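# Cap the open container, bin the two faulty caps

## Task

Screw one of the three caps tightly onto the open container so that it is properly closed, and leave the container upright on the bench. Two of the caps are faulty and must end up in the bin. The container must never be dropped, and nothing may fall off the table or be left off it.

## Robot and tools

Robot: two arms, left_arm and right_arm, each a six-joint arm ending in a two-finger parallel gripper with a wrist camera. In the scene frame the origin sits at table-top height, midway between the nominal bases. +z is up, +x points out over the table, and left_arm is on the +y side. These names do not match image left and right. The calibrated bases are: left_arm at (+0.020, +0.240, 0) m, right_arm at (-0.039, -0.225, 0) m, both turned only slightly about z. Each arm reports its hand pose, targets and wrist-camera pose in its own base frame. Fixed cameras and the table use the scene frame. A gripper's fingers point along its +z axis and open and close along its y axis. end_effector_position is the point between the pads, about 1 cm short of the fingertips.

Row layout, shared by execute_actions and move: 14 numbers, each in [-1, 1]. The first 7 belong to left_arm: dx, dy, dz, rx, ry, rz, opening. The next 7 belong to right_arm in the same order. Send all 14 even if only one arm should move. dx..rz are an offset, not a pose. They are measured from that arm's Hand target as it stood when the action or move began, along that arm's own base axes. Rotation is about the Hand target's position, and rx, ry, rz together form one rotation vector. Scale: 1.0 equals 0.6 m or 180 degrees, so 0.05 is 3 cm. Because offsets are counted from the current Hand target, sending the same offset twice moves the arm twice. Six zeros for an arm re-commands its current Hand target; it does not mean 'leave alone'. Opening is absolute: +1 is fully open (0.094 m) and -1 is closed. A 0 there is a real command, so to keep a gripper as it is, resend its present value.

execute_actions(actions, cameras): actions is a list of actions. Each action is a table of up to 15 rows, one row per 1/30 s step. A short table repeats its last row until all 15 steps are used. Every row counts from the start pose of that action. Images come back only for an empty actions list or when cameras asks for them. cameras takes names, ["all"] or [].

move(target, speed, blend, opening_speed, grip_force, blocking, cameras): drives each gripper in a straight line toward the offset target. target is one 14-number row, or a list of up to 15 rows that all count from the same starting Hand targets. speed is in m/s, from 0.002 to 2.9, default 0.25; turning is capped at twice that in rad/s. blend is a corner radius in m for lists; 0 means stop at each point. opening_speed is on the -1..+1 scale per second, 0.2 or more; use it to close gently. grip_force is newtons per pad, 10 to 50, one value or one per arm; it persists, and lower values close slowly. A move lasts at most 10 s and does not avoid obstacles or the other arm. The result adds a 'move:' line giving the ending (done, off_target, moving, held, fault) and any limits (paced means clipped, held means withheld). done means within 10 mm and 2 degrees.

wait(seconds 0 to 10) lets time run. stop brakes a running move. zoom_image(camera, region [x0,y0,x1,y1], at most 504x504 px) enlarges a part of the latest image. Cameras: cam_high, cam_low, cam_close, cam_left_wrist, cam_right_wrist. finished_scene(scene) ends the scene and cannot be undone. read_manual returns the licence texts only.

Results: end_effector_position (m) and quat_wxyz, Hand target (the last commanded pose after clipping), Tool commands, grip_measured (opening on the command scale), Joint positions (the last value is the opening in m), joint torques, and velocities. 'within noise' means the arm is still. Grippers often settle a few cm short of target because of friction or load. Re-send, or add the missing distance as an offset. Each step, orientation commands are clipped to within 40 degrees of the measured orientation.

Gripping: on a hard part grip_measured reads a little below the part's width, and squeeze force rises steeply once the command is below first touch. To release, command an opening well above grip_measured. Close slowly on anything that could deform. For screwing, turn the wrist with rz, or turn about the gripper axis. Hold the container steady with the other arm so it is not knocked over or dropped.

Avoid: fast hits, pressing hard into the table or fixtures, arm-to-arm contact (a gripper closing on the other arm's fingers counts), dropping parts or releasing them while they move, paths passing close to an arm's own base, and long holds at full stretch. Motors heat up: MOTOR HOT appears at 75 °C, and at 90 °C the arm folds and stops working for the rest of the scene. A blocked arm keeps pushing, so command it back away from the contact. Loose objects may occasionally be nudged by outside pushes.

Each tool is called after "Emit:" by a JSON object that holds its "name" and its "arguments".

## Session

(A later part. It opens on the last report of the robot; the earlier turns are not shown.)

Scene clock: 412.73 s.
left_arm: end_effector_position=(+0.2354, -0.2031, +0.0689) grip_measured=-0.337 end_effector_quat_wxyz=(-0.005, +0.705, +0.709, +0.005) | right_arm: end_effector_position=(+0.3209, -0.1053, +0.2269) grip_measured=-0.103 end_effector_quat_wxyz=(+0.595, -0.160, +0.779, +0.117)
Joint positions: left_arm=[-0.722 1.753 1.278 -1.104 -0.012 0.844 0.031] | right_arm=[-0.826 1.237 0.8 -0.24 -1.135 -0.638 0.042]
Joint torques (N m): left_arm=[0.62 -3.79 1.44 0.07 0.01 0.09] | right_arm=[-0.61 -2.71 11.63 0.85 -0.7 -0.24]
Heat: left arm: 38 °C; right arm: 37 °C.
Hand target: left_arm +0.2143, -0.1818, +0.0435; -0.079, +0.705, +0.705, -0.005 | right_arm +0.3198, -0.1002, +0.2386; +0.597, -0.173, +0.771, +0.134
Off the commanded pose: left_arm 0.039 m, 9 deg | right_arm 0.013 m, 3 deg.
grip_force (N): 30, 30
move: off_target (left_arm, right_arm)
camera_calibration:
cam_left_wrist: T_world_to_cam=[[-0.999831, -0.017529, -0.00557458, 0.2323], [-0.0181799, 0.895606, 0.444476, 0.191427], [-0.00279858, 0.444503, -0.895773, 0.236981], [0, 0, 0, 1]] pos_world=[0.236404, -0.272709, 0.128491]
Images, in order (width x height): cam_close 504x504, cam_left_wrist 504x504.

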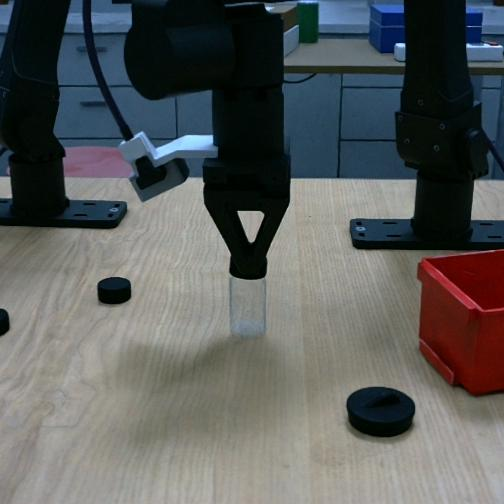

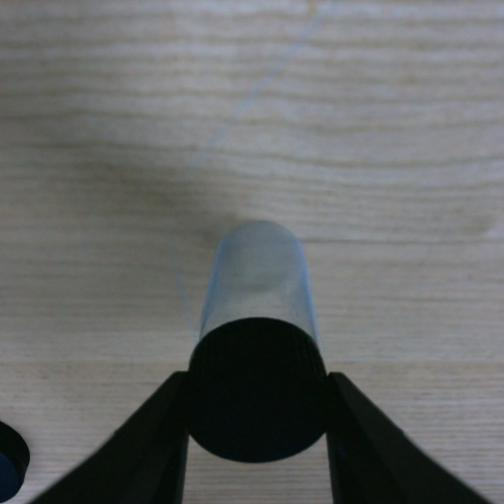

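Emit:
{"name": "move", "arguments": {"target": [0, 0, 0, -0.0122, 0.0122, -0.1097, -0.45, 0, 0, 0, 0, 0, 0, -0.1], "speed": 0.25, "cameras": ["cam_left_wrist", "cam_close"]}}

Emit:
{"name": "zoom_image", "arguments": {"camera": "cam_close", "region": [205, 215, 295, 345]}}

Emit:
{"name": "zoom_image", "arguments": {"camera": "cam_left_wrist", "region": [170, 190, 350, 370]}}

Scene clock: 415.13 s.
left_arm: end_effector_position=(+0.2349, -0.2007, +0.0690) grip_measured=-0.337 end_effector_quat_wxyz=(-0.009, +0.815, +0.580, +0.004) | right_arm: end_effector_position=(+0.3209, -0.1053, +0.2269) grip_measured=-0.103 end_effector_quat_wxyz=(+0.595, -0.160, +0.779, +0.117)
Joint positions: left_arm=[-0.717 1.753 1.278 -1.112 -0.012 1.188 0.031] | right_arm=[-0.826 1.237 0.8 -0.24 -1.135 -0.638 0.042]
Joint torques (N m): left_arm=[0.58 -3.6 1.55 0.12 0.01 0.16] | right_arm=[-0.79 -2.81 11.82 0.88 -0.71 -0.17]
Heat: left arm: 38 °C; right arm: 37 °C.
Hand target: left_arm +0.2143, -0.1818, +0.0435; -0.079, +0.816, +0.572, -0.018 | right_arm +0.3198, -0.1002, +0.2386; +0.597, -0.173, +0.771, +0.134
Off the commanded pose: left_arm 0.038 m, 8 deg | right_arm 0.013 m, 3 deg.
grip_force (N): 30, 30
move: off_target (left_arm, right_arm)
camera_calibration:
cam_left_wrist: T_world_to_cam=[[-0.94875, 0.315963, 0.00638432, 0.285988], [0.285369, 0.847855, 0.446886, 0.108275], [0.135786, 0.425805, -0.894568, 0.19955], [0, 0, 0, 1]] pos_world=[0.213336, -0.267133, 0.128299]
Images, in order (width x height): cam_close 504x504, cam_left_wrist 504x504.

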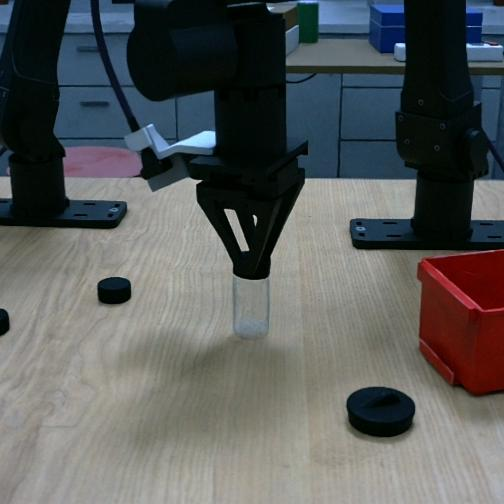

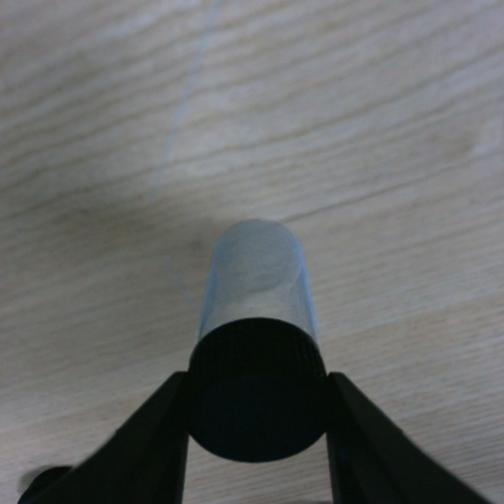

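Scaled by 3.877.

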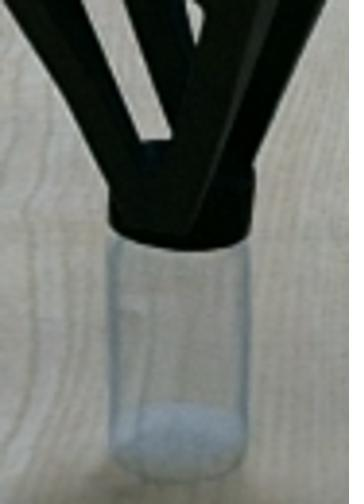

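Scaled by 2.800.

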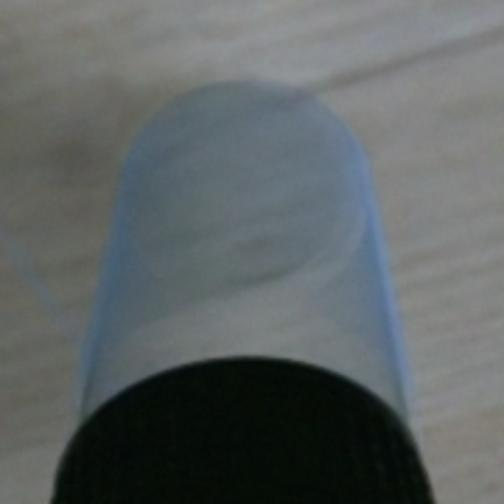

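Emit:
{"name": "move", "arguments": {"target": [-0.0145, 0.0127, -0.0167, 0.0119, 0.0137, 0, -0.45, 0, 0, 0, 0, 0, 0, -0.1], "speed": 0.03}}

Scene clock: 416.80 s.
left_arm: end_effector_position=(+0.2345, -0.2004, +0.0685) grip_measured=-0.337 end_effector_quat_wxyz=(-0.011, +0.815, +0.580, +0.003) | right_arm: end_effector_position=(+0.3209, -0.1053, +0.2269) grip_measured=-0.103 end_effector_quat_wxyz=(+0.595, -0.160, +0.779, +0.117)
Joint positions: left_arm=[-0.717 1.755 1.278 -1.113 -0.012 1.188 0.031] | right_arm=[-0.826 1.237 0.8 -0.24 -1.135 -0.638 0.042]
Joint torques (N m): left_arm=[0.59 -2.09 0.58 -0.07 -0.01 0.14] | right_arm=[-0.61 -2.96 11.63 0.87 -0.69 -0.21]
Heat: left arm: 38 °C; right arm: 37 °C.
Hand target: left_arm +0.2056, -0.1742, +0.0335; -0.106, +0.814, +0.570, -0.025 | right_arm +0.3198, -0.1002, +0.2386; +0.597, -0.173, +0.771, +0.134
Off the commanded pose: left_arm 0.052 m, 11 deg | right_arm 0.013 m, 3 deg.
grip_force (N): 30, 30
move: off_target (left_arm, right_arm)

Emit:
{"name": "move", "arguments": {"target": [-0.0145, 0.0127, -0.0167, 0.0119, 0.0137, 0, -0.45, 0, 0, 0, 0, 0, 0, -0.1], "speed": 0.03, "cameras": ["cam_left_wrist", "cam_close"]}}

Emit:
{"name": "zoom_image", "arguments": {"camera": "cam_close", "region": [205, 215, 295, 345]}}

Scene clock: 418.37 s.
left_arm: end_effector_position=(+0.2342, -0.2001, +0.0681) grip_measured=-0.337 end_effector_quat_wxyz=(-0.012, +0.815, +0.579, +0.003) | right_arm: end_effector_position=(+0.3209, -0.1053, +0.2269) grip_measured=-0.103 end_effector_quat_wxyz=(+0.595, -0.160, +0.779, +0.117)
Joint positions: left_arm=[-0.717 1.756 1.278 -1.115 -0.012 1.189 0.031] | right_arm=[-0.826 1.237 0.8 -0.24 -1.135 -0.638 0.042]
Joint torques (N m): left_arm=[0.62 -0.51 -0.39 -0.26 0 0.13] | right_arm=[-0.58 -2.78 11.52 0.87 -0.69 -0.19]
Heat: left arm: 37 °C; right arm: 37 °C.
Hand target: left_arm +0.1969, -0.1666, +0.0235; -0.134, +0.811, +0.568, -0.032 | right_arm +0.3198, -0.1002, +0.2386; +0.597, -0.173, +0.771, +0.134
Off the commanded pose: left_arm 0.067 m, 15 deg | right_arm 0.013 m, 3 deg.
grip_force (N): 30, 30
move: off_target (left_arm, right_arm)
camera_calibration:
cam_left_wrist: T_world_to_cam=[[-0.948208, 0.317421, 0.012059, 0.284925], [0.288788, 0.84562, 0.448918, 0.106933], [0.132299, 0.42915, -0.893492, 0.200052], [0, 0, 0, 1]] pos_world=[0.212821, -0.266718, 0.127305]
Images, in order (width x height): cam_close 504x504, cam_left_wrist 504x504.

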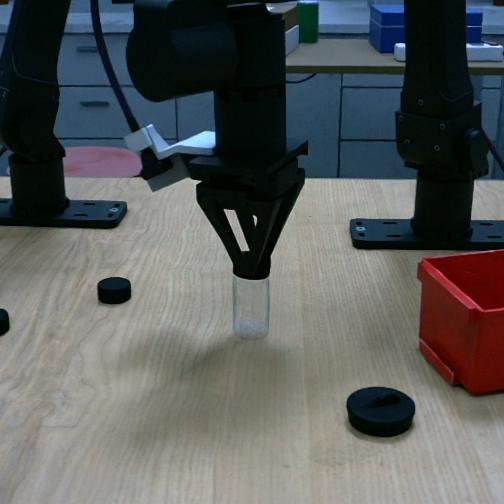

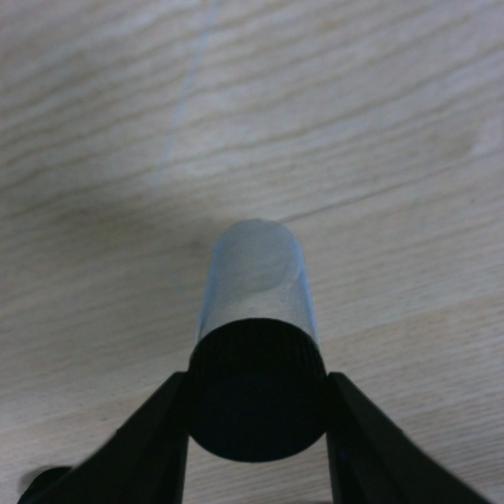

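Scaled by 3.877.

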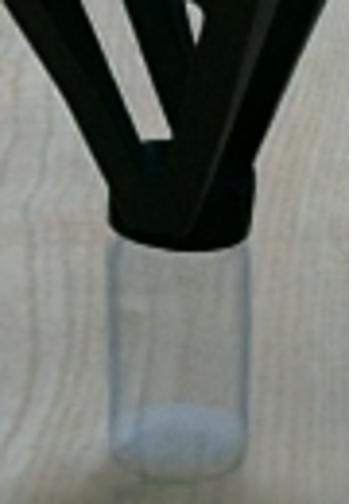

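Emit:
{"name": "move", "arguments": {"target": [0.0645, -0.057, 0.0775, -0.0584, -0.0658, 0, -0.45, 0, 0, 0, 0, 0, 0, -0.1], "speed": 0.05, "cameras": ["cam_left_wrist", "cam_close"]}}

Emit:
{"name": "zoom_image", "arguments": {"camera": "cam_close", "region": [205, 215, 295, 345]}}

Scene clock: 422.10 s.
left_arm: end_effector_position=(+0.2360, -0.2011, +0.0700) grip_measured=-0.337 end_effector_quat_wxyz=(-0.008, +0.815, +0.579, +0.004) | right_arm: end_effector_position=(+0.3209, -0.1053, +0.2269) grip_measured=-0.103 end_effector_quat_wxyz=(+0.595, -0.160, +0.779, +0.117)
Joint positions: left_arm=[-0.716 1.755 1.284 -1.115 -0.012 1.191 0.031] | right_arm=[-0.826 1.237 0.8 -0.24 -1.135 -0.638 0.042]
Joint torques (N m): left_arm=[0.58 -9.32 2.78 0.67 0.02 0.13] | right_arm=[-0.36 -2.89 11.6 0.87 -0.7 -0.15]
Heat: left arm: 37 °C; right arm: 37 °C.
Hand target: left_arm +0.2356, -0.2008, +0.0700; +0.000, +0.819, +0.574, +0.000 | right_arm +0.3198, -0.1002, +0.2386; +0.597, -0.173, +0.771, +0.134
Off the commanded pose: left_arm 0.000 m, 1 deg | right_arm 0.013 m, 3 deg.
grip_force (N): 30, 30
move: off_target (right_arm)
camera_calibration:
cam_left_wrist: T_world_to_cam=[[-0.948272, 0.317418, 0.00502622, 0.287368], [0.286181, 0.847887, 0.446306, 0.107609], [0.137404, 0.424658, -0.894866, 0.199882], [0, 0, 0, 1]] pos_world=[0.214243, -0.267338, 0.129397]
Images, in order (width x height): cam_close 504x504, cam_left_wrist 504x504.

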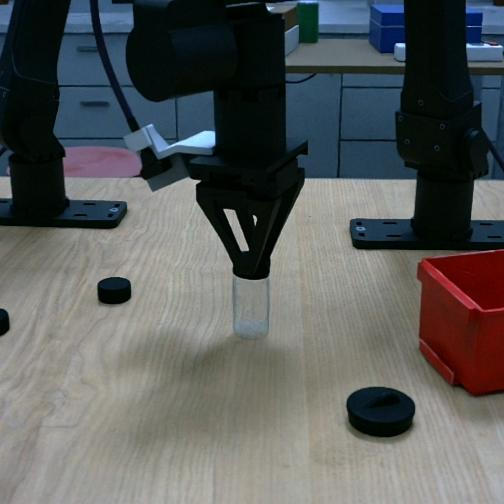

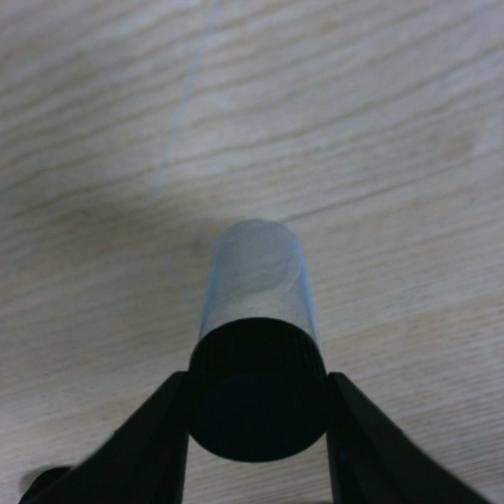

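Scaled by 3.877.

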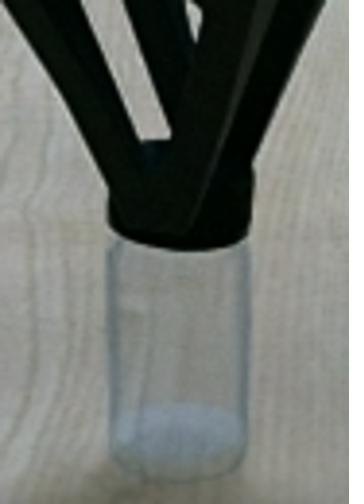

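Emit:
{"name": "move", "arguments": {"target": [0, 0, 0, 0, 0, 0, 0.1, 0, 0, 0, 0, 0, 0, -0.1], "opening_speed": 0.6, "cameras": ["cam_left_wrist", "cam_close"]}}

Emit:
{"name": "zoom_image", "arguments": {"camera": "cam_close", "region": [205, 215, 295, 345]}}

Scene clock: 424.23 s.
left_arm: end_effector_position=(+0.2330, -0.2009, +0.0682) grip_measured=+0.097 end_effector_quat_wxyz=(-0.012, +0.817, +0.576, +0.003) | right_arm: end_effector_position=(+0.3209, -0.1053, +0.2269) grip_measured=-0.103 end_effector_quat_wxyz=(+0.595, -0.160, +0.779, +0.117)
Joint positions: left_arm=[-0.722 1.755 1.277 -1.115 -0.012 1.192 0.052] | right_arm=[-0.826 1.237 0.8 -0.24 -1.135 -0.638 0.042]
Joint torques (N m): left_arm=[0.65 -9.32 3.22 0.65 0.01 0.11] | right_arm=[-0.39 -2.84 11.64 0.91 -0.69 -0.18]
Heat: left arm: 38 °C; right arm: 37 °C.
Hand target: left_arm +0.2356, -0.2008, +0.0700; +0.000, +0.819, +0.574, +0.000 | right_arm +0.3198, -0.1002, +0.2386; +0.597, -0.173, +0.771, +0.134
Off the commanded pose: left_arm 0.003 m, 1 deg | right_arm 0.013 m, 3 deg.
grip_force (N): 30, 30
move: off_target (right_arm)
camera_calibration:
cam_left_wrist: T_world_to_cam=[[-0.945769, 0.324615, 0.0120938, 0.284955], [0.295222, 0.843411, 0.44889, 0.106068], [0.135516, 0.428116, -0.893505, 0.199623], [0, 0, 0, 1]] pos_world=[0.211136, -0.267421, 0.127305]
Images, in order (width x height): cam_close 504x504, cam_left_wrist 504x504.

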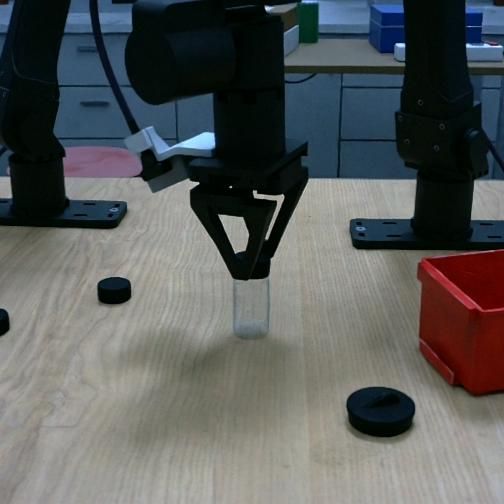

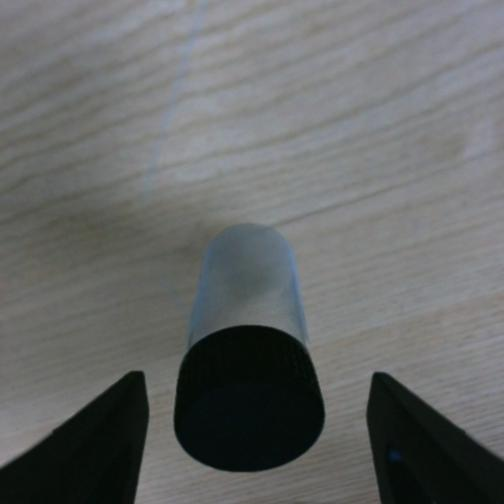

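Scaled by 3.877.

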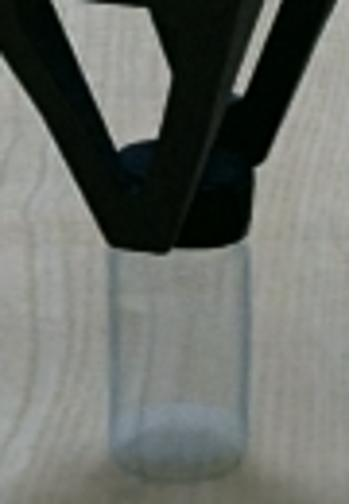

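Emit:
{"name": "move", "arguments": {"target": [[0.004, -0.001, 0.075, 0, 0, 0, 0.1, 0, 0, 0, 0, 0, 0, -0.1], [0.004, -0.001, 0.075, 0, 0, 0, -0.98, 0, 0, 0, 0, 0, 0, -0.1]], "speed": 0.06, "grip_force": [40, 30], "opening_speed": 0.8, "cameras": ["cam_left_wrist", "cam_close"]}}

Emit:
{"name": "zoom_image", "arguments": {"camera": "cam_close", "region": [205, 215, 295, 345]}}

Emit:
{"name": "zoom_image", "arguments": {"camera": "cam_left_wrist", "region": [150, 220, 370, 440]}}

Scene clock: 428.90 s.
left_arm: end_effector_position=(+0.2316, -0.1998, +0.0962) grip_measured=-0.977 end_effector_quat_wxyz=(-0.026, +0.818, +0.574, +0.000) | right_arm: end_effector_position=(+0.3209, -0.1053, +0.2269) grip_measured=-0.103 end_effector_quat_wxyz=(+0.595, -0.160, +0.779, +0.117)
Joint positions: left_arm=[-0.722 1.755 1.388 -1.254 -0.012 1.195 0.001] | right_arm=[-0.826 1.237 0.8 -0.24 -1.135 -0.638 0.042]
Joint torques (N m): left_arm=[0.91 -10.92 6.76 0.29 0.01 0.11] | right_arm=[-0.64 -3.03 11.51 0.93 -0.75 -0.21]
Heat: left arm: 38 °C; right arm: 38 °C.
Hand target: left_arm +0.2380, -0.2014, +0.1150; +0.000, +0.819, +0.574, +0.000 | right_arm +0.3198, -0.1002, +0.2386; +0.597, -0.173, +0.771, +0.134
Off the commanded pose: left_arm 0.020 m, 3 deg | right_arm 0.013 m, 3 deg.
grip_force (N): 40, 30
move: off_target (left_arm, right_arm); target 2's new opening was sent with left_arm's hand 0.020 m and 3 deg from that target
camera_calibration:
cam_left_wrist: T_world_to_cam=[[-0.944247, 0.327062, 0.0377921, 0.280542], [0.307286, 0.83425, 0.457823, 0.0873133], [0.118209, 0.443911, -0.88824, 0.231029], [0, 0, 0, 1]] pos_world=[0.210761, -0.267152, 0.154633]
Images, in order (width x height): cam_close 504x504, cam_left_wrist 504x504.

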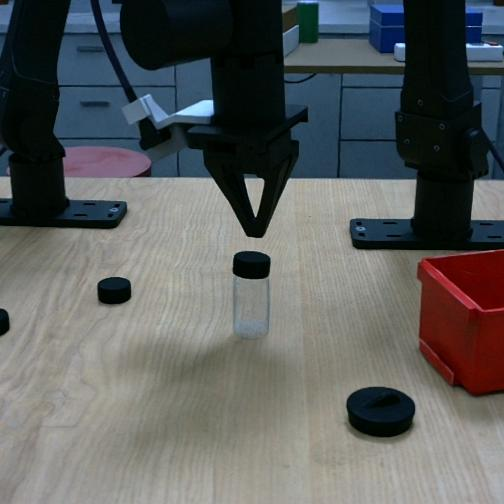

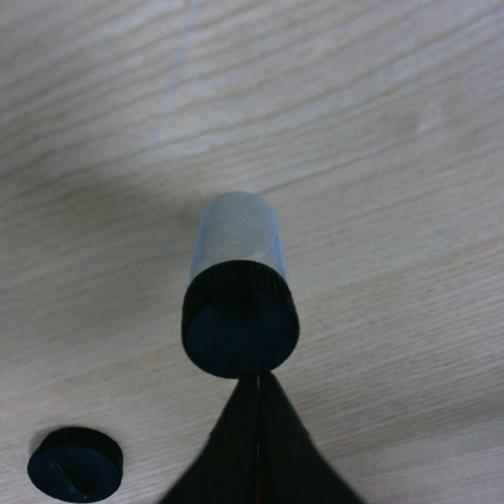

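Scaled by 3.877.

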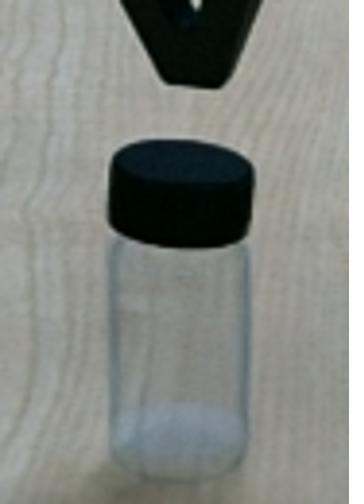

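Scaled by 2.291.

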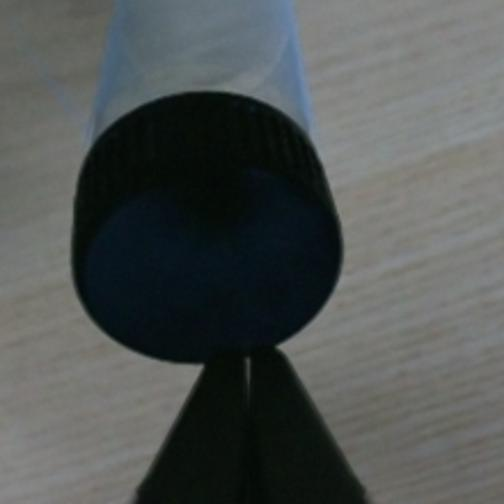

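Emit:
{"name": "execute_actions", "arguments": {"actions": [], "cameras": ["cam_high", "cam_low", "cam_right_wrist"]}}

Emit:
{"name": "zoom_image", "arguments": {"camera": "cam_low", "region": [220, 235, 270, 285]}}

Emit:
{"name": "zoom_image", "arguments": {"camera": "cam_high", "region": [235, 215, 295, 275]}}

Scene clock: 429.37 s.
left_arm: end_effector_position=(+0.2316, -0.1998, +0.0962) grip_measured=-0.977 end_effector_quat_wxyz=(-0.026, +0.818, +0.574, +0.000) | right_arm: end_effector_position=(+0.3209, -0.1053, +0.2269) grip_measured=-0.103 end_effector_quat_wxyz=(+0.595, -0.160, +0.779, +0.117)
Joint positions: left_arm=[-0.722 1.755 1.388 -1.254 -0.012 1.195 0.001] | right_arm=[-0.826 1.237 0.8 -0.24 -1.135 -0.638 0.042]
Joint velocities: within noise
Joint torques (N m): left_arm=[0.87 -10.92 6.76 0.29 0.01 0.12] | right_arm=[-0.61 -3.1 11.71 0.88 -0.7 -0.21]
Heat: left arm: 38 °C; right arm: 38 °C.
Hand target: left_arm +0.2380, -0.2014, +0.1150; +0.000, +0.819, +0.574, +0.000 | right_arm +0.3198, -0.1002, +0.2386; +0.597, -0.173, +0.771, +0.134
Tool commands: left_gripper/opening=-0.98 right_gripper/opening=-0.1
Off the commanded pose: left_arm 0.020 m, 3 deg | right_arm 0.013 m, 3 deg.
grip_force (N): 40, 30
camera_calibration:
cam_right_wrist: T_world_to_cam=[[0.374488, -0.927186, 0.0092289, -0.220167], [-0.599803, -0.249825, -0.760147, 0.377004], [0.707103, 0.27913, -0.649686, 0.0380291], [0, 0, 0, 1]] pos_world=[0.281688, -0.120566, 0.313317]
Images, in order (width x height): cam_high 504x504, cam_low 504x504, cam_right_wrist 504x504.

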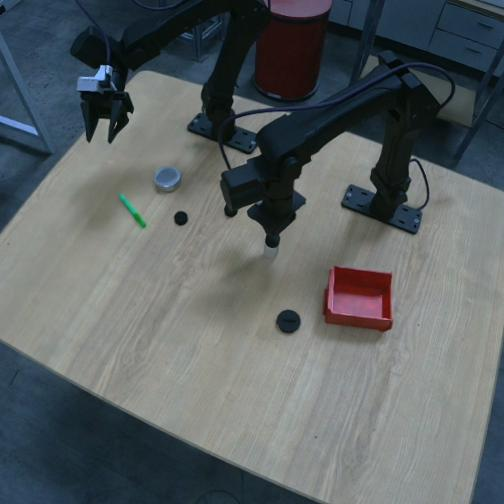

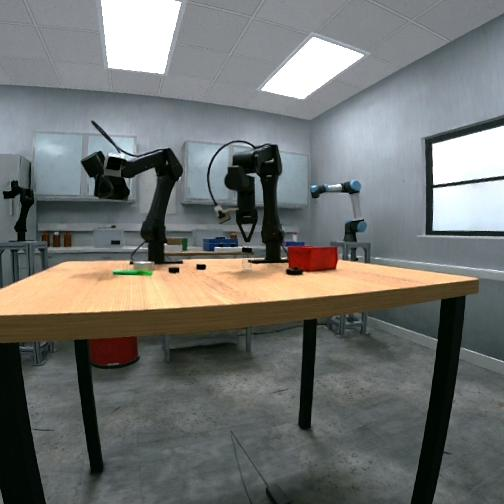

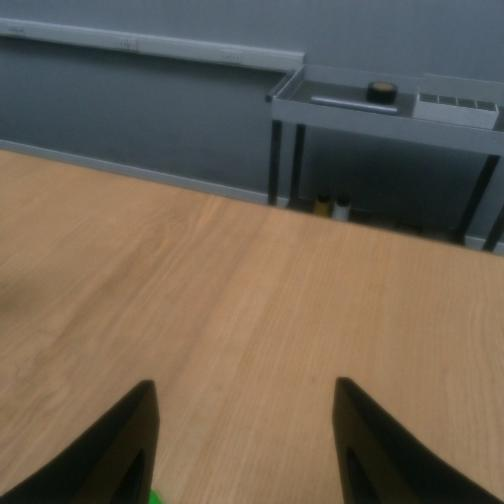

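Scaled by 10.080.

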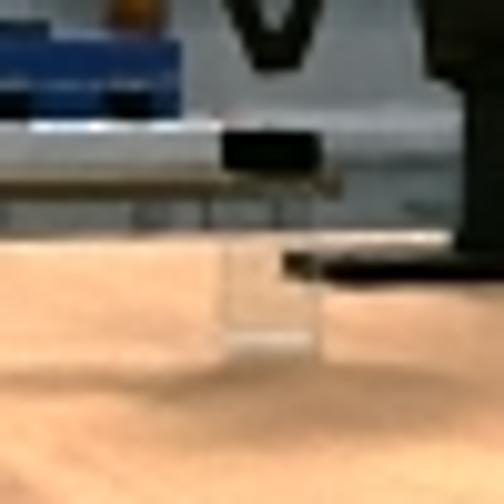

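Scaled by 8.400.

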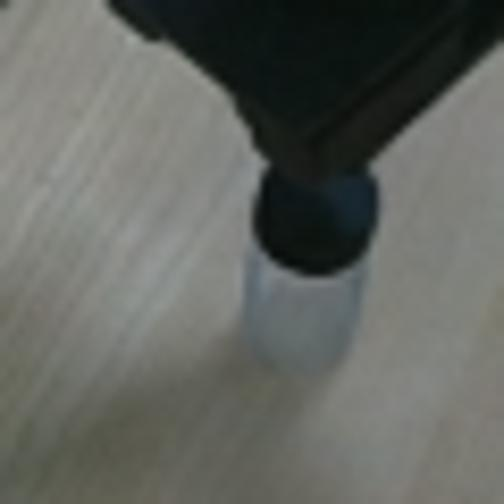

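Emit:
{"name": "execute_actions", "arguments": {"actions": [], "cameras": ["cam_close", "cam_left_wrist"]}}

Emit:
{"name": "zoom_image", "arguments": {"camera": "cam_close", "region": [225, 240, 280, 295]}}

Emit:
{"name": "zoom_image", "arguments": {"camera": "cam_close", "region": [90, 270, 145, 325]}}

Scene clock: 429.47 s.
left_arm: end_effector_position=(+0.2316, -0.1998, +0.0962) grip_measured=-0.977 end_effector_quat_wxyz=(-0.026, +0.818, +0.574, +0.000) | right_arm: end_effector_position=(+0.3209, -0.1053, +0.2269) grip_measured=-0.103 end_effector_quat_wxyz=(+0.595, -0.160, +0.779, +0.117)
Joint positions: left_arm=[-0.722 1.755 1.388 -1.254 -0.012 1.195 0.001] | right_arm=[-0.826 1.237 0.8 -0.24 -1.135 -0.638 0.042]
Joint velocities: within noise
Joint torques (N m): left_arm=[0.87 -10.91 6.76 0.29 0.01 0.11] | right_arm=[-0.59 -2.91 11.6 0.82 -0.64 -0.14]
Heat: left arm: 38 °C; right arm: 38 °C.
Hand target: left_arm +0.2380, -0.2014, +0.1150; +0.000, +0.819, +0.574, +0.000 | right_arm +0.3198, -0.1002, +0.2386; +0.597, -0.173, +0.771, +0.134
Tool commands: left_gripper/opening=-0.98 right_gripper/opening=-0.1
Off the commanded pose: left_arm 0.020 m, 3 deg | right_arm 0.013 m, 3 deg.
grip_force (N): 40, 30
camera_calibration:
cam_left_wrist: T_world_to_cam=[[-0.944247, 0.327062, 0.0377921, 0.280542], [0.307286, 0.83425, 0.457823, 0.0873133], [0.118209, 0.443911, -0.88824, 0.231029], [0, 0, 0, 1]] pos_world=[0.210761, -0.267152, 0.154633]
Images, in order (width x height): cam_close 504x504, cam_left_wrist 504x504.

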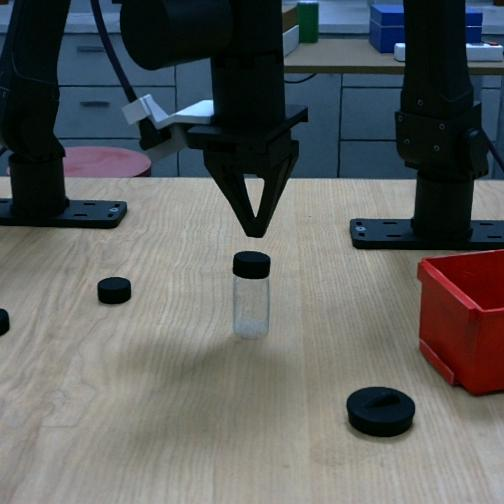

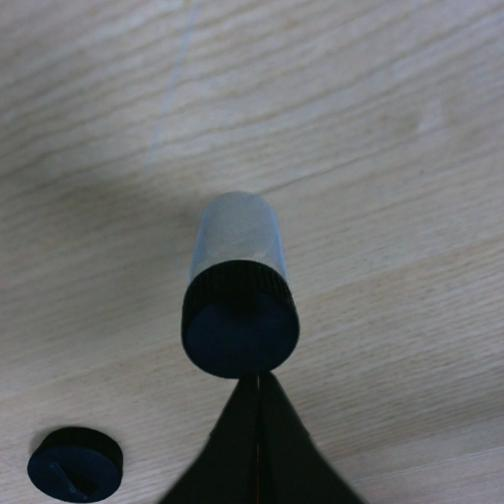

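Scaled by 9.164.

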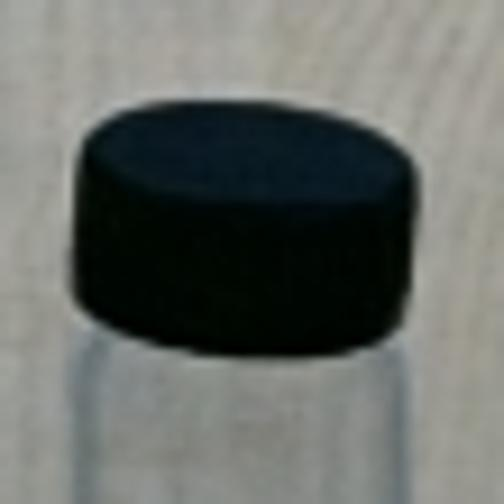

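Scaled by 9.164.

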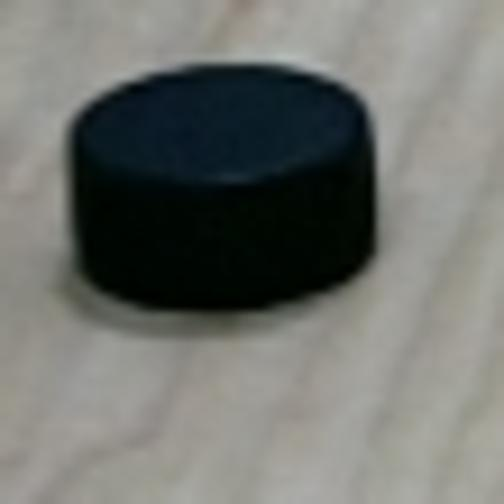

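Emit:
{"name": "move", "arguments": {"target": [[-0.0065, -0.0215, 0.012, -0.0071, -0.0082, 0, -0.98, 0, 0, 0, 0, 0, 0, -0.1], [0.0035, -0.012, -0.038, -0.0071, -0.0082, 0, -0.98, 0, 0, 0, 0, 0, 0, -0.1]], "speed": 0.05, "cameras": ["cam_left_wrist", "cam_close"]}}

Emit:
{"name": "zoom_image", "arguments": {"camera": "cam_close", "region": [205, 215, 295, 345]}}

Emit:
{"name": "zoom_image", "arguments": {"camera": "cam_left_wrist", "region": [150, 220, 370, 440]}}

Scene clock: 432.83 s.
left_arm: end_effector_position=(+0.2363, -0.2084, +0.0886) grip_measured=-0.977 end_effector_quat_wxyz=(-0.001, +0.820, +0.573, +0.006) | right_arm: end_effector_position=(+0.3209, -0.1053, +0.2269) grip_measured=-0.103 end_effector_quat_wxyz=(+0.595, -0.160, +0.779, +0.117)
Joint positions: left_arm=[-0.732 1.746 1.349 -1.173 -0.012 1.189 0.001] | right_arm=[-0.826 1.237 0.8 -0.24 -1.135 -0.638 0.042]
Joint torques (N m): left_arm=[0.58 -9.85 3.26 0.74 0.01 0.06] | right_arm=[-0.58 -2.91 11.4 0.84 -0.69 -0.24]
Heat: left arm: 38 °C; right arm: 38 °C.
Hand target: left_arm +0.2401, -0.2086, +0.0922; +0.017, +0.819, +0.574, +0.004 | right_arm +0.3198, -0.1002, +0.2386; +0.597, -0.173, +0.771, +0.134
Off the commanded pose: left_arm 0.005 m, 2 deg | right_arm 0.013 m, 3 deg.
grip_force (N): 40, 30
move: off_target (right_arm)
camera_calibration:
cam_left_wrist: T_world_to_cam=[[-0.94329, 0.331843, -0.0091626, 0.293023], [0.294019, 0.847951, 0.441058, 0.104024], [0.154131, 0.413352, -0.897432, 0.213474], [0, 0, 0, 1]] pos_world=[0.212918, -0.273685, 0.148383]
Images, in order (width x height): cam_close 504x504, cam_left_wrist 504x504.

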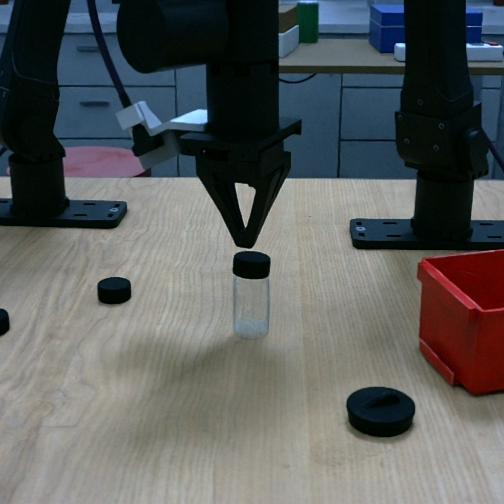

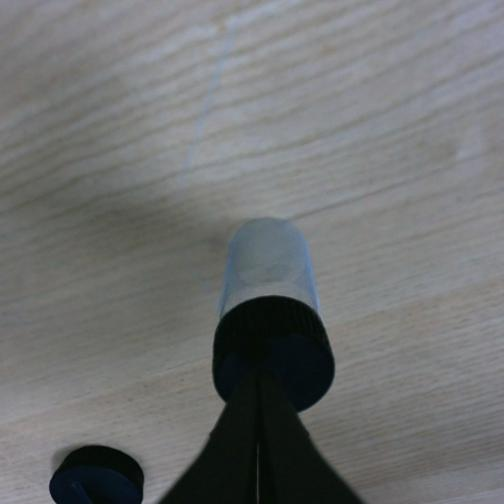

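Scaled by 3.877.

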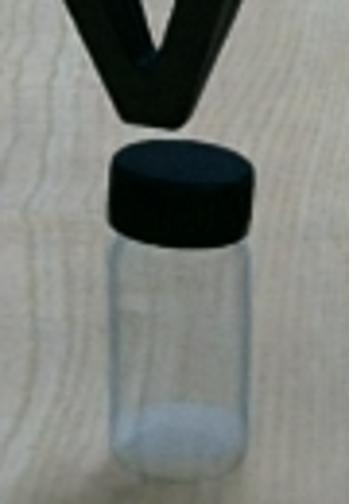

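Scaled by 2.291.

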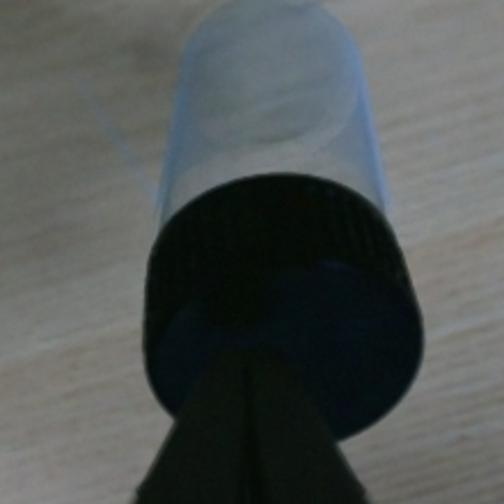

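Emit:
{"name": "move", "arguments": {"target": [0, 0, -0.012, 0, 0, 0, -0.98, 0, 0, 0, 0, 0, 0, -0.1], "speed": 0.03, "cameras": ["cam_left_wrist", "cam_close"]}}

Emit:
{"name": "zoom_image", "arguments": {"camera": "cam_close", "region": [205, 215, 295, 345]}}

Scene clock: 434.40 s.
left_arm: end_effector_position=(+0.2364, -0.2085, +0.0825) grip_measured=-0.977 end_effector_quat_wxyz=(+0.001, +0.820, +0.573, +0.006) | right_arm: end_effector_position=(+0.3209, -0.1053, +0.2269) grip_measured=-0.103 end_effector_quat_wxyz=(+0.595, -0.160, +0.779, +0.117)
Joint positions: left_arm=[-0.732 1.746 1.324 -1.144 -0.012 1.189 0.001] | right_arm=[-0.826 1.237 0.8 -0.24 -1.135 -0.638 0.042]
Joint torques (N m): left_arm=[0.64 -9.52 3.23 0.75 0.01 0.06] | right_arm=[-0.58 -2.99 11.62 0.85 -0.67 -0.24]
Heat: left arm: 38 °C; right arm: 38 °C.
Hand target: left_arm +0.2401, -0.2086, +0.0850; +0.017, +0.819, +0.574, +0.004 | right_arm +0.3198, -0.1002, +0.2386; +0.597, -0.173, +0.771, +0.134
Off the commanded pose: left_arm 0.004 m, 2 deg | right_arm 0.013 m, 3 deg.
grip_force (N): 40, 30
move: off_target (right_arm)
camera_calibration:
cam_left_wrist: T_world_to_cam=[[-0.943237, 0.331848, -0.0134357, 0.293363], [0.292542, 0.849306, 0.43943, 0.107525], [0.157235, 0.410556, -0.898176, 0.206849], [0, 0, 0, 1]] pos_world=[0.212732, -0.273597, 0.142479]
Images, in order (width x height): cam_close 504x504, cam_left_wrist 504x504.

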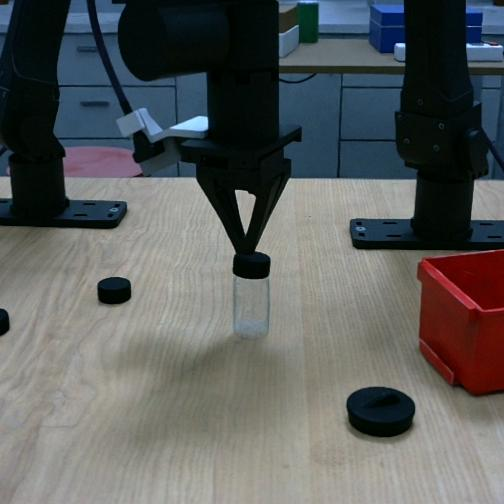

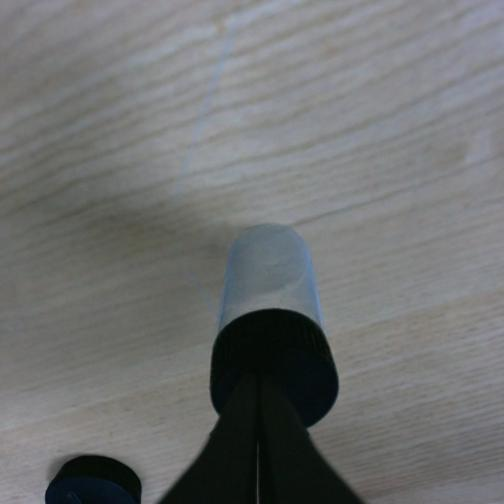

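Scaled by 3.877.

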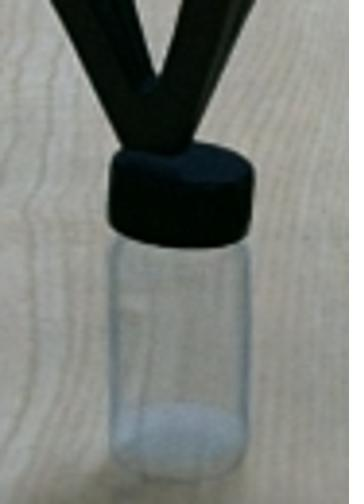

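Emit:
{"name": "move", "arguments": {"target": [-0.002, 0.002, -0.009, 0.0021, 0.0024, 0, -0.98, 0, 0, 0, 0, 0, 0, -0.1], "speed": 0.03, "cameras": ["cam_left_wrist", "cam_close"]}}

Emit:
{"name": "zoom_image", "arguments": {"camera": "cam_close", "region": [205, 215, 295, 345]}}

Scene clock: 435.50 s.
left_arm: end_effector_position=(+0.2354, -0.2076, +0.0795) grip_measured=-0.977 end_effector_quat_wxyz=(+0.000, +0.820, +0.573, +0.006) | right_arm: end_effector_position=(+0.3209, -0.1053, +0.2269) grip_measured=-0.103 end_effector_quat_wxyz=(+0.595, -0.160, +0.779, +0.117)
Joint positions: left_arm=[-0.732 1.746 1.312 -1.135 -0.012 1.189 0.001] | right_arm=[-0.826 1.237 0.8 -0.24 -1.135 -0.638 0.042]
Joint torques (N m): left_arm=[0.65 -8.92 3.18 0.74 0.02 0.06] | right_arm=[-0.76 -2.96 11.54 0.89 -0.73 -0.21]
Heat: left arm: 39 °C; right arm: 38 °C.
Hand target: left_arm +0.2389, -0.2074, +0.0796; +0.012, +0.819, +0.574, +0.003 | right_arm +0.3198, -0.1002, +0.2386; +0.597, -0.173, +0.771, +0.134
Off the commanded pose: left_arm 0.004 m, 1 deg | right_arm 0.013 m, 3 deg.
grip_force (N): 40, 30
move: off_target (right_arm)
camera_calibration:
cam_left_wrist: T_world_to_cam=[[-0.943272, 0.331853, -0.0105722, 0.291932], [0.293553, 0.848438, 0.440431, 0.107975], [0.155128, 0.412343, -0.897724, 0.204685], [0, 0, 0, 1]] pos_world=[0.211922, -0.272889, 0.139282]
Images, in order (width x height): cam_close 504x504, cam_left_wrist 504x504.

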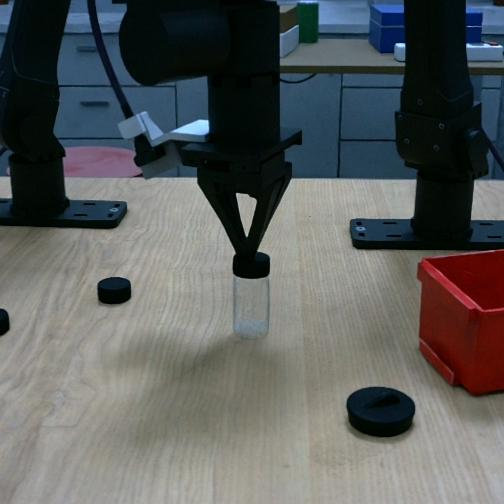

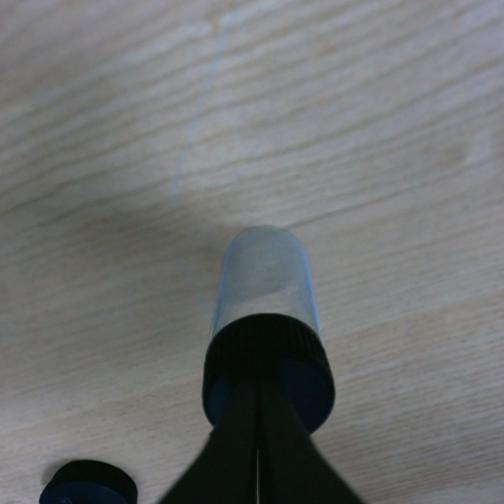

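Scaled by 3.877.

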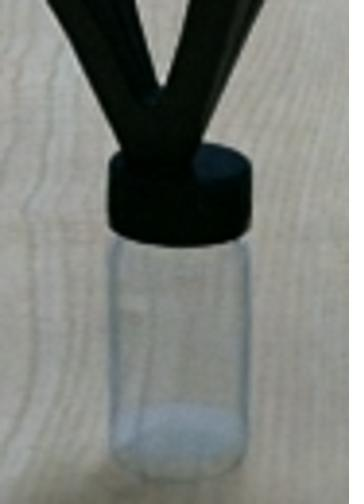

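Emit:
{"name": "move", "arguments": {"target": [-0.0148, 0.0133, -0.0145, 0.0121, 0.0134, 0, -0.98, 0, 0, 0, 0, 0, 0, -0.1], "speed": 0.03, "cameras": ["cam_left_wrist", "cam_close"]}}

Emit:
{"name": "zoom_image", "arguments": {"camera": "cam_close", "region": [205, 215, 295, 345]}}

Scene clock: 437.17 s.
left_arm: end_effector_position=(+0.2350, -0.2072, +0.0787) grip_measured=-0.977 end_effector_quat_wxyz=(-0.001, +0.820, +0.573, +0.006) | right_arm: end_effector_position=(+0.3209, -0.1053, +0.2269) grip_measured=-0.103 end_effector_quat_wxyz=(+0.595, -0.160, +0.779, +0.117)
Joint positions: left_arm=[-0.732 1.746 1.309 -1.133 -0.012 1.189 0.001] | right_arm=[-0.826 1.237 0.8 -0.24 -1.135 -0.638 0.042]
Joint torques (N m): left_arm=[0.64 -7.72 2.18 0.5 0.01 0.07] | right_arm=[-0.57 -2.96 11.48 0.84 -0.7 -0.18]
Heat: left arm: 39 °C; right arm: 38 °C.
Hand target: left_arm +0.2300, -0.1994, +0.0709; -0.016, +0.819, +0.574, -0.003 | right_arm +0.3198, -0.1002, +0.2386; +0.597, -0.173, +0.771, +0.134
Off the commanded pose: left_arm 0.012 m, 2 deg | right_arm 0.013 m, 3 deg.
grip_force (N): 40, 30
move: off_target (left_arm, right_arm)
camera_calibration:
cam_left_wrist: T_world_to_cam=[[-0.94329, 0.331843, -0.0091626, 0.291341], [0.294019, 0.847951, 0.441058, 0.10784], [0.154131, 0.413352, -0.897432, 0.204336], [0, 0, 0, 1]] pos_world=[0.211618, -0.272585, 0.138483]
Images, in order (width x height): cam_close 504x504, cam_left_wrist 504x504.

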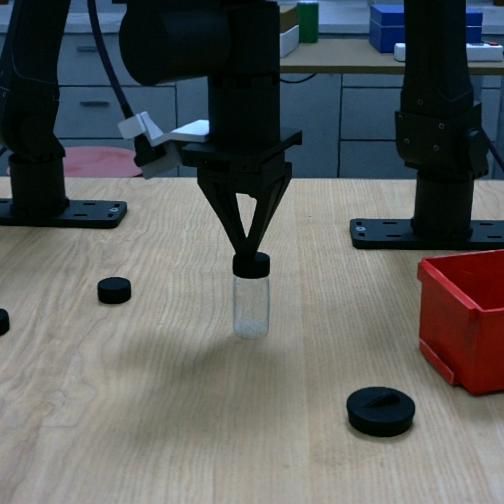

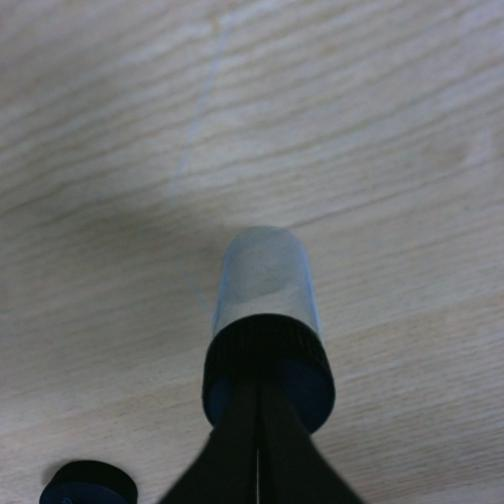

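Scaled by 3.877.

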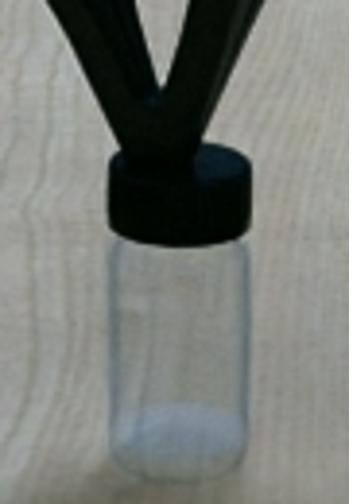

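Emit:
{"name": "move", "arguments": {"target": [-0.0148, 0.0133, -0.0145, 0.0121, 0.0134, 0, -0.98, 0, 0, 0, 0, 0, 0, -0.1], "speed": 0.03, "cameras": ["cam_left_wrist", "cam_close"]}}

Emit:
{"name": "zoom_image", "arguments": {"camera": "cam_close", "region": [205, 215, 295, 345]}}

Scene clock: 438.73 s.
left_arm: end_effector_position=(+0.2349, -0.2072, +0.0784) grip_measured=-0.977 end_effector_quat_wxyz=(-0.001, +0.820, +0.573, +0.006) | right_arm: end_effector_position=(+0.3209, -0.1053, +0.2269) grip_measured=-0.103 end_effector_quat_wxyz=(+0.595, -0.160, +0.779, +0.117)
Joint positions: left_arm=[-0.732 1.746 1.307 -1.132 -0.012 1.189 0.001] | right_arm=[-0.826 1.237 0.8 -0.24 -1.135 -0.638 0.042]
Joint torques (N m): left_arm=[0.65 -6.43 1.31 0.29 0.01 0.06] | right_arm=[-0.7 -3.12 11.38 0.88 -0.68 -0.21]
Heat: left arm: 38 °C; right arm: 38 °C.
Hand target: left_arm +0.2212, -0.1914, +0.0622; -0.043, +0.818, +0.573, -0.009 | right_arm +0.3198, -0.1002, +0.2386; +0.597, -0.173, +0.771, +0.134
Off the commanded pose: left_arm 0.026 m, 5 deg | right_arm 0.013 m, 3 deg.
grip_force (N): 40, 30
move: off_target (left_arm, right_arm)
camera_calibration:
cam_left_wrist: T_world_to_cam=[[-0.94329, 0.331843, -0.0091626, 0.291211], [0.294019, 0.847951, 0.441058, 0.107916], [0.154131, 0.413352, -0.897432, 0.20404], [0, 0, 0, 1]] pos_world=[0.211518, -0.272485, 0.138183]
Images, in order (width x height): cam_close 504x504, cam_left_wrist 504x504.

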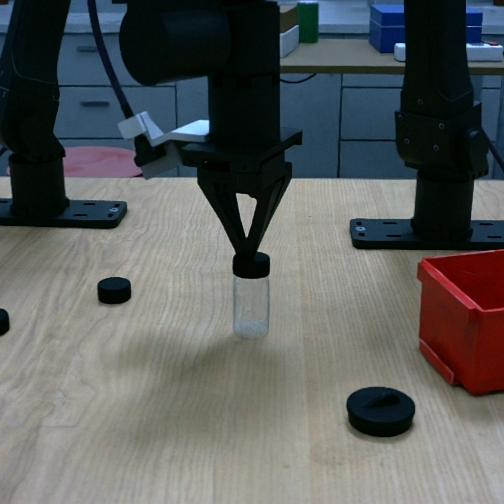

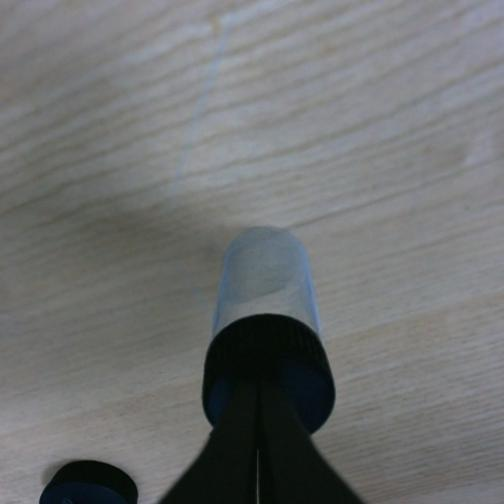

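Scaled by 3.877.

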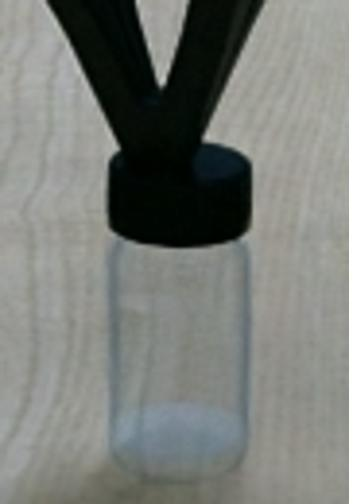

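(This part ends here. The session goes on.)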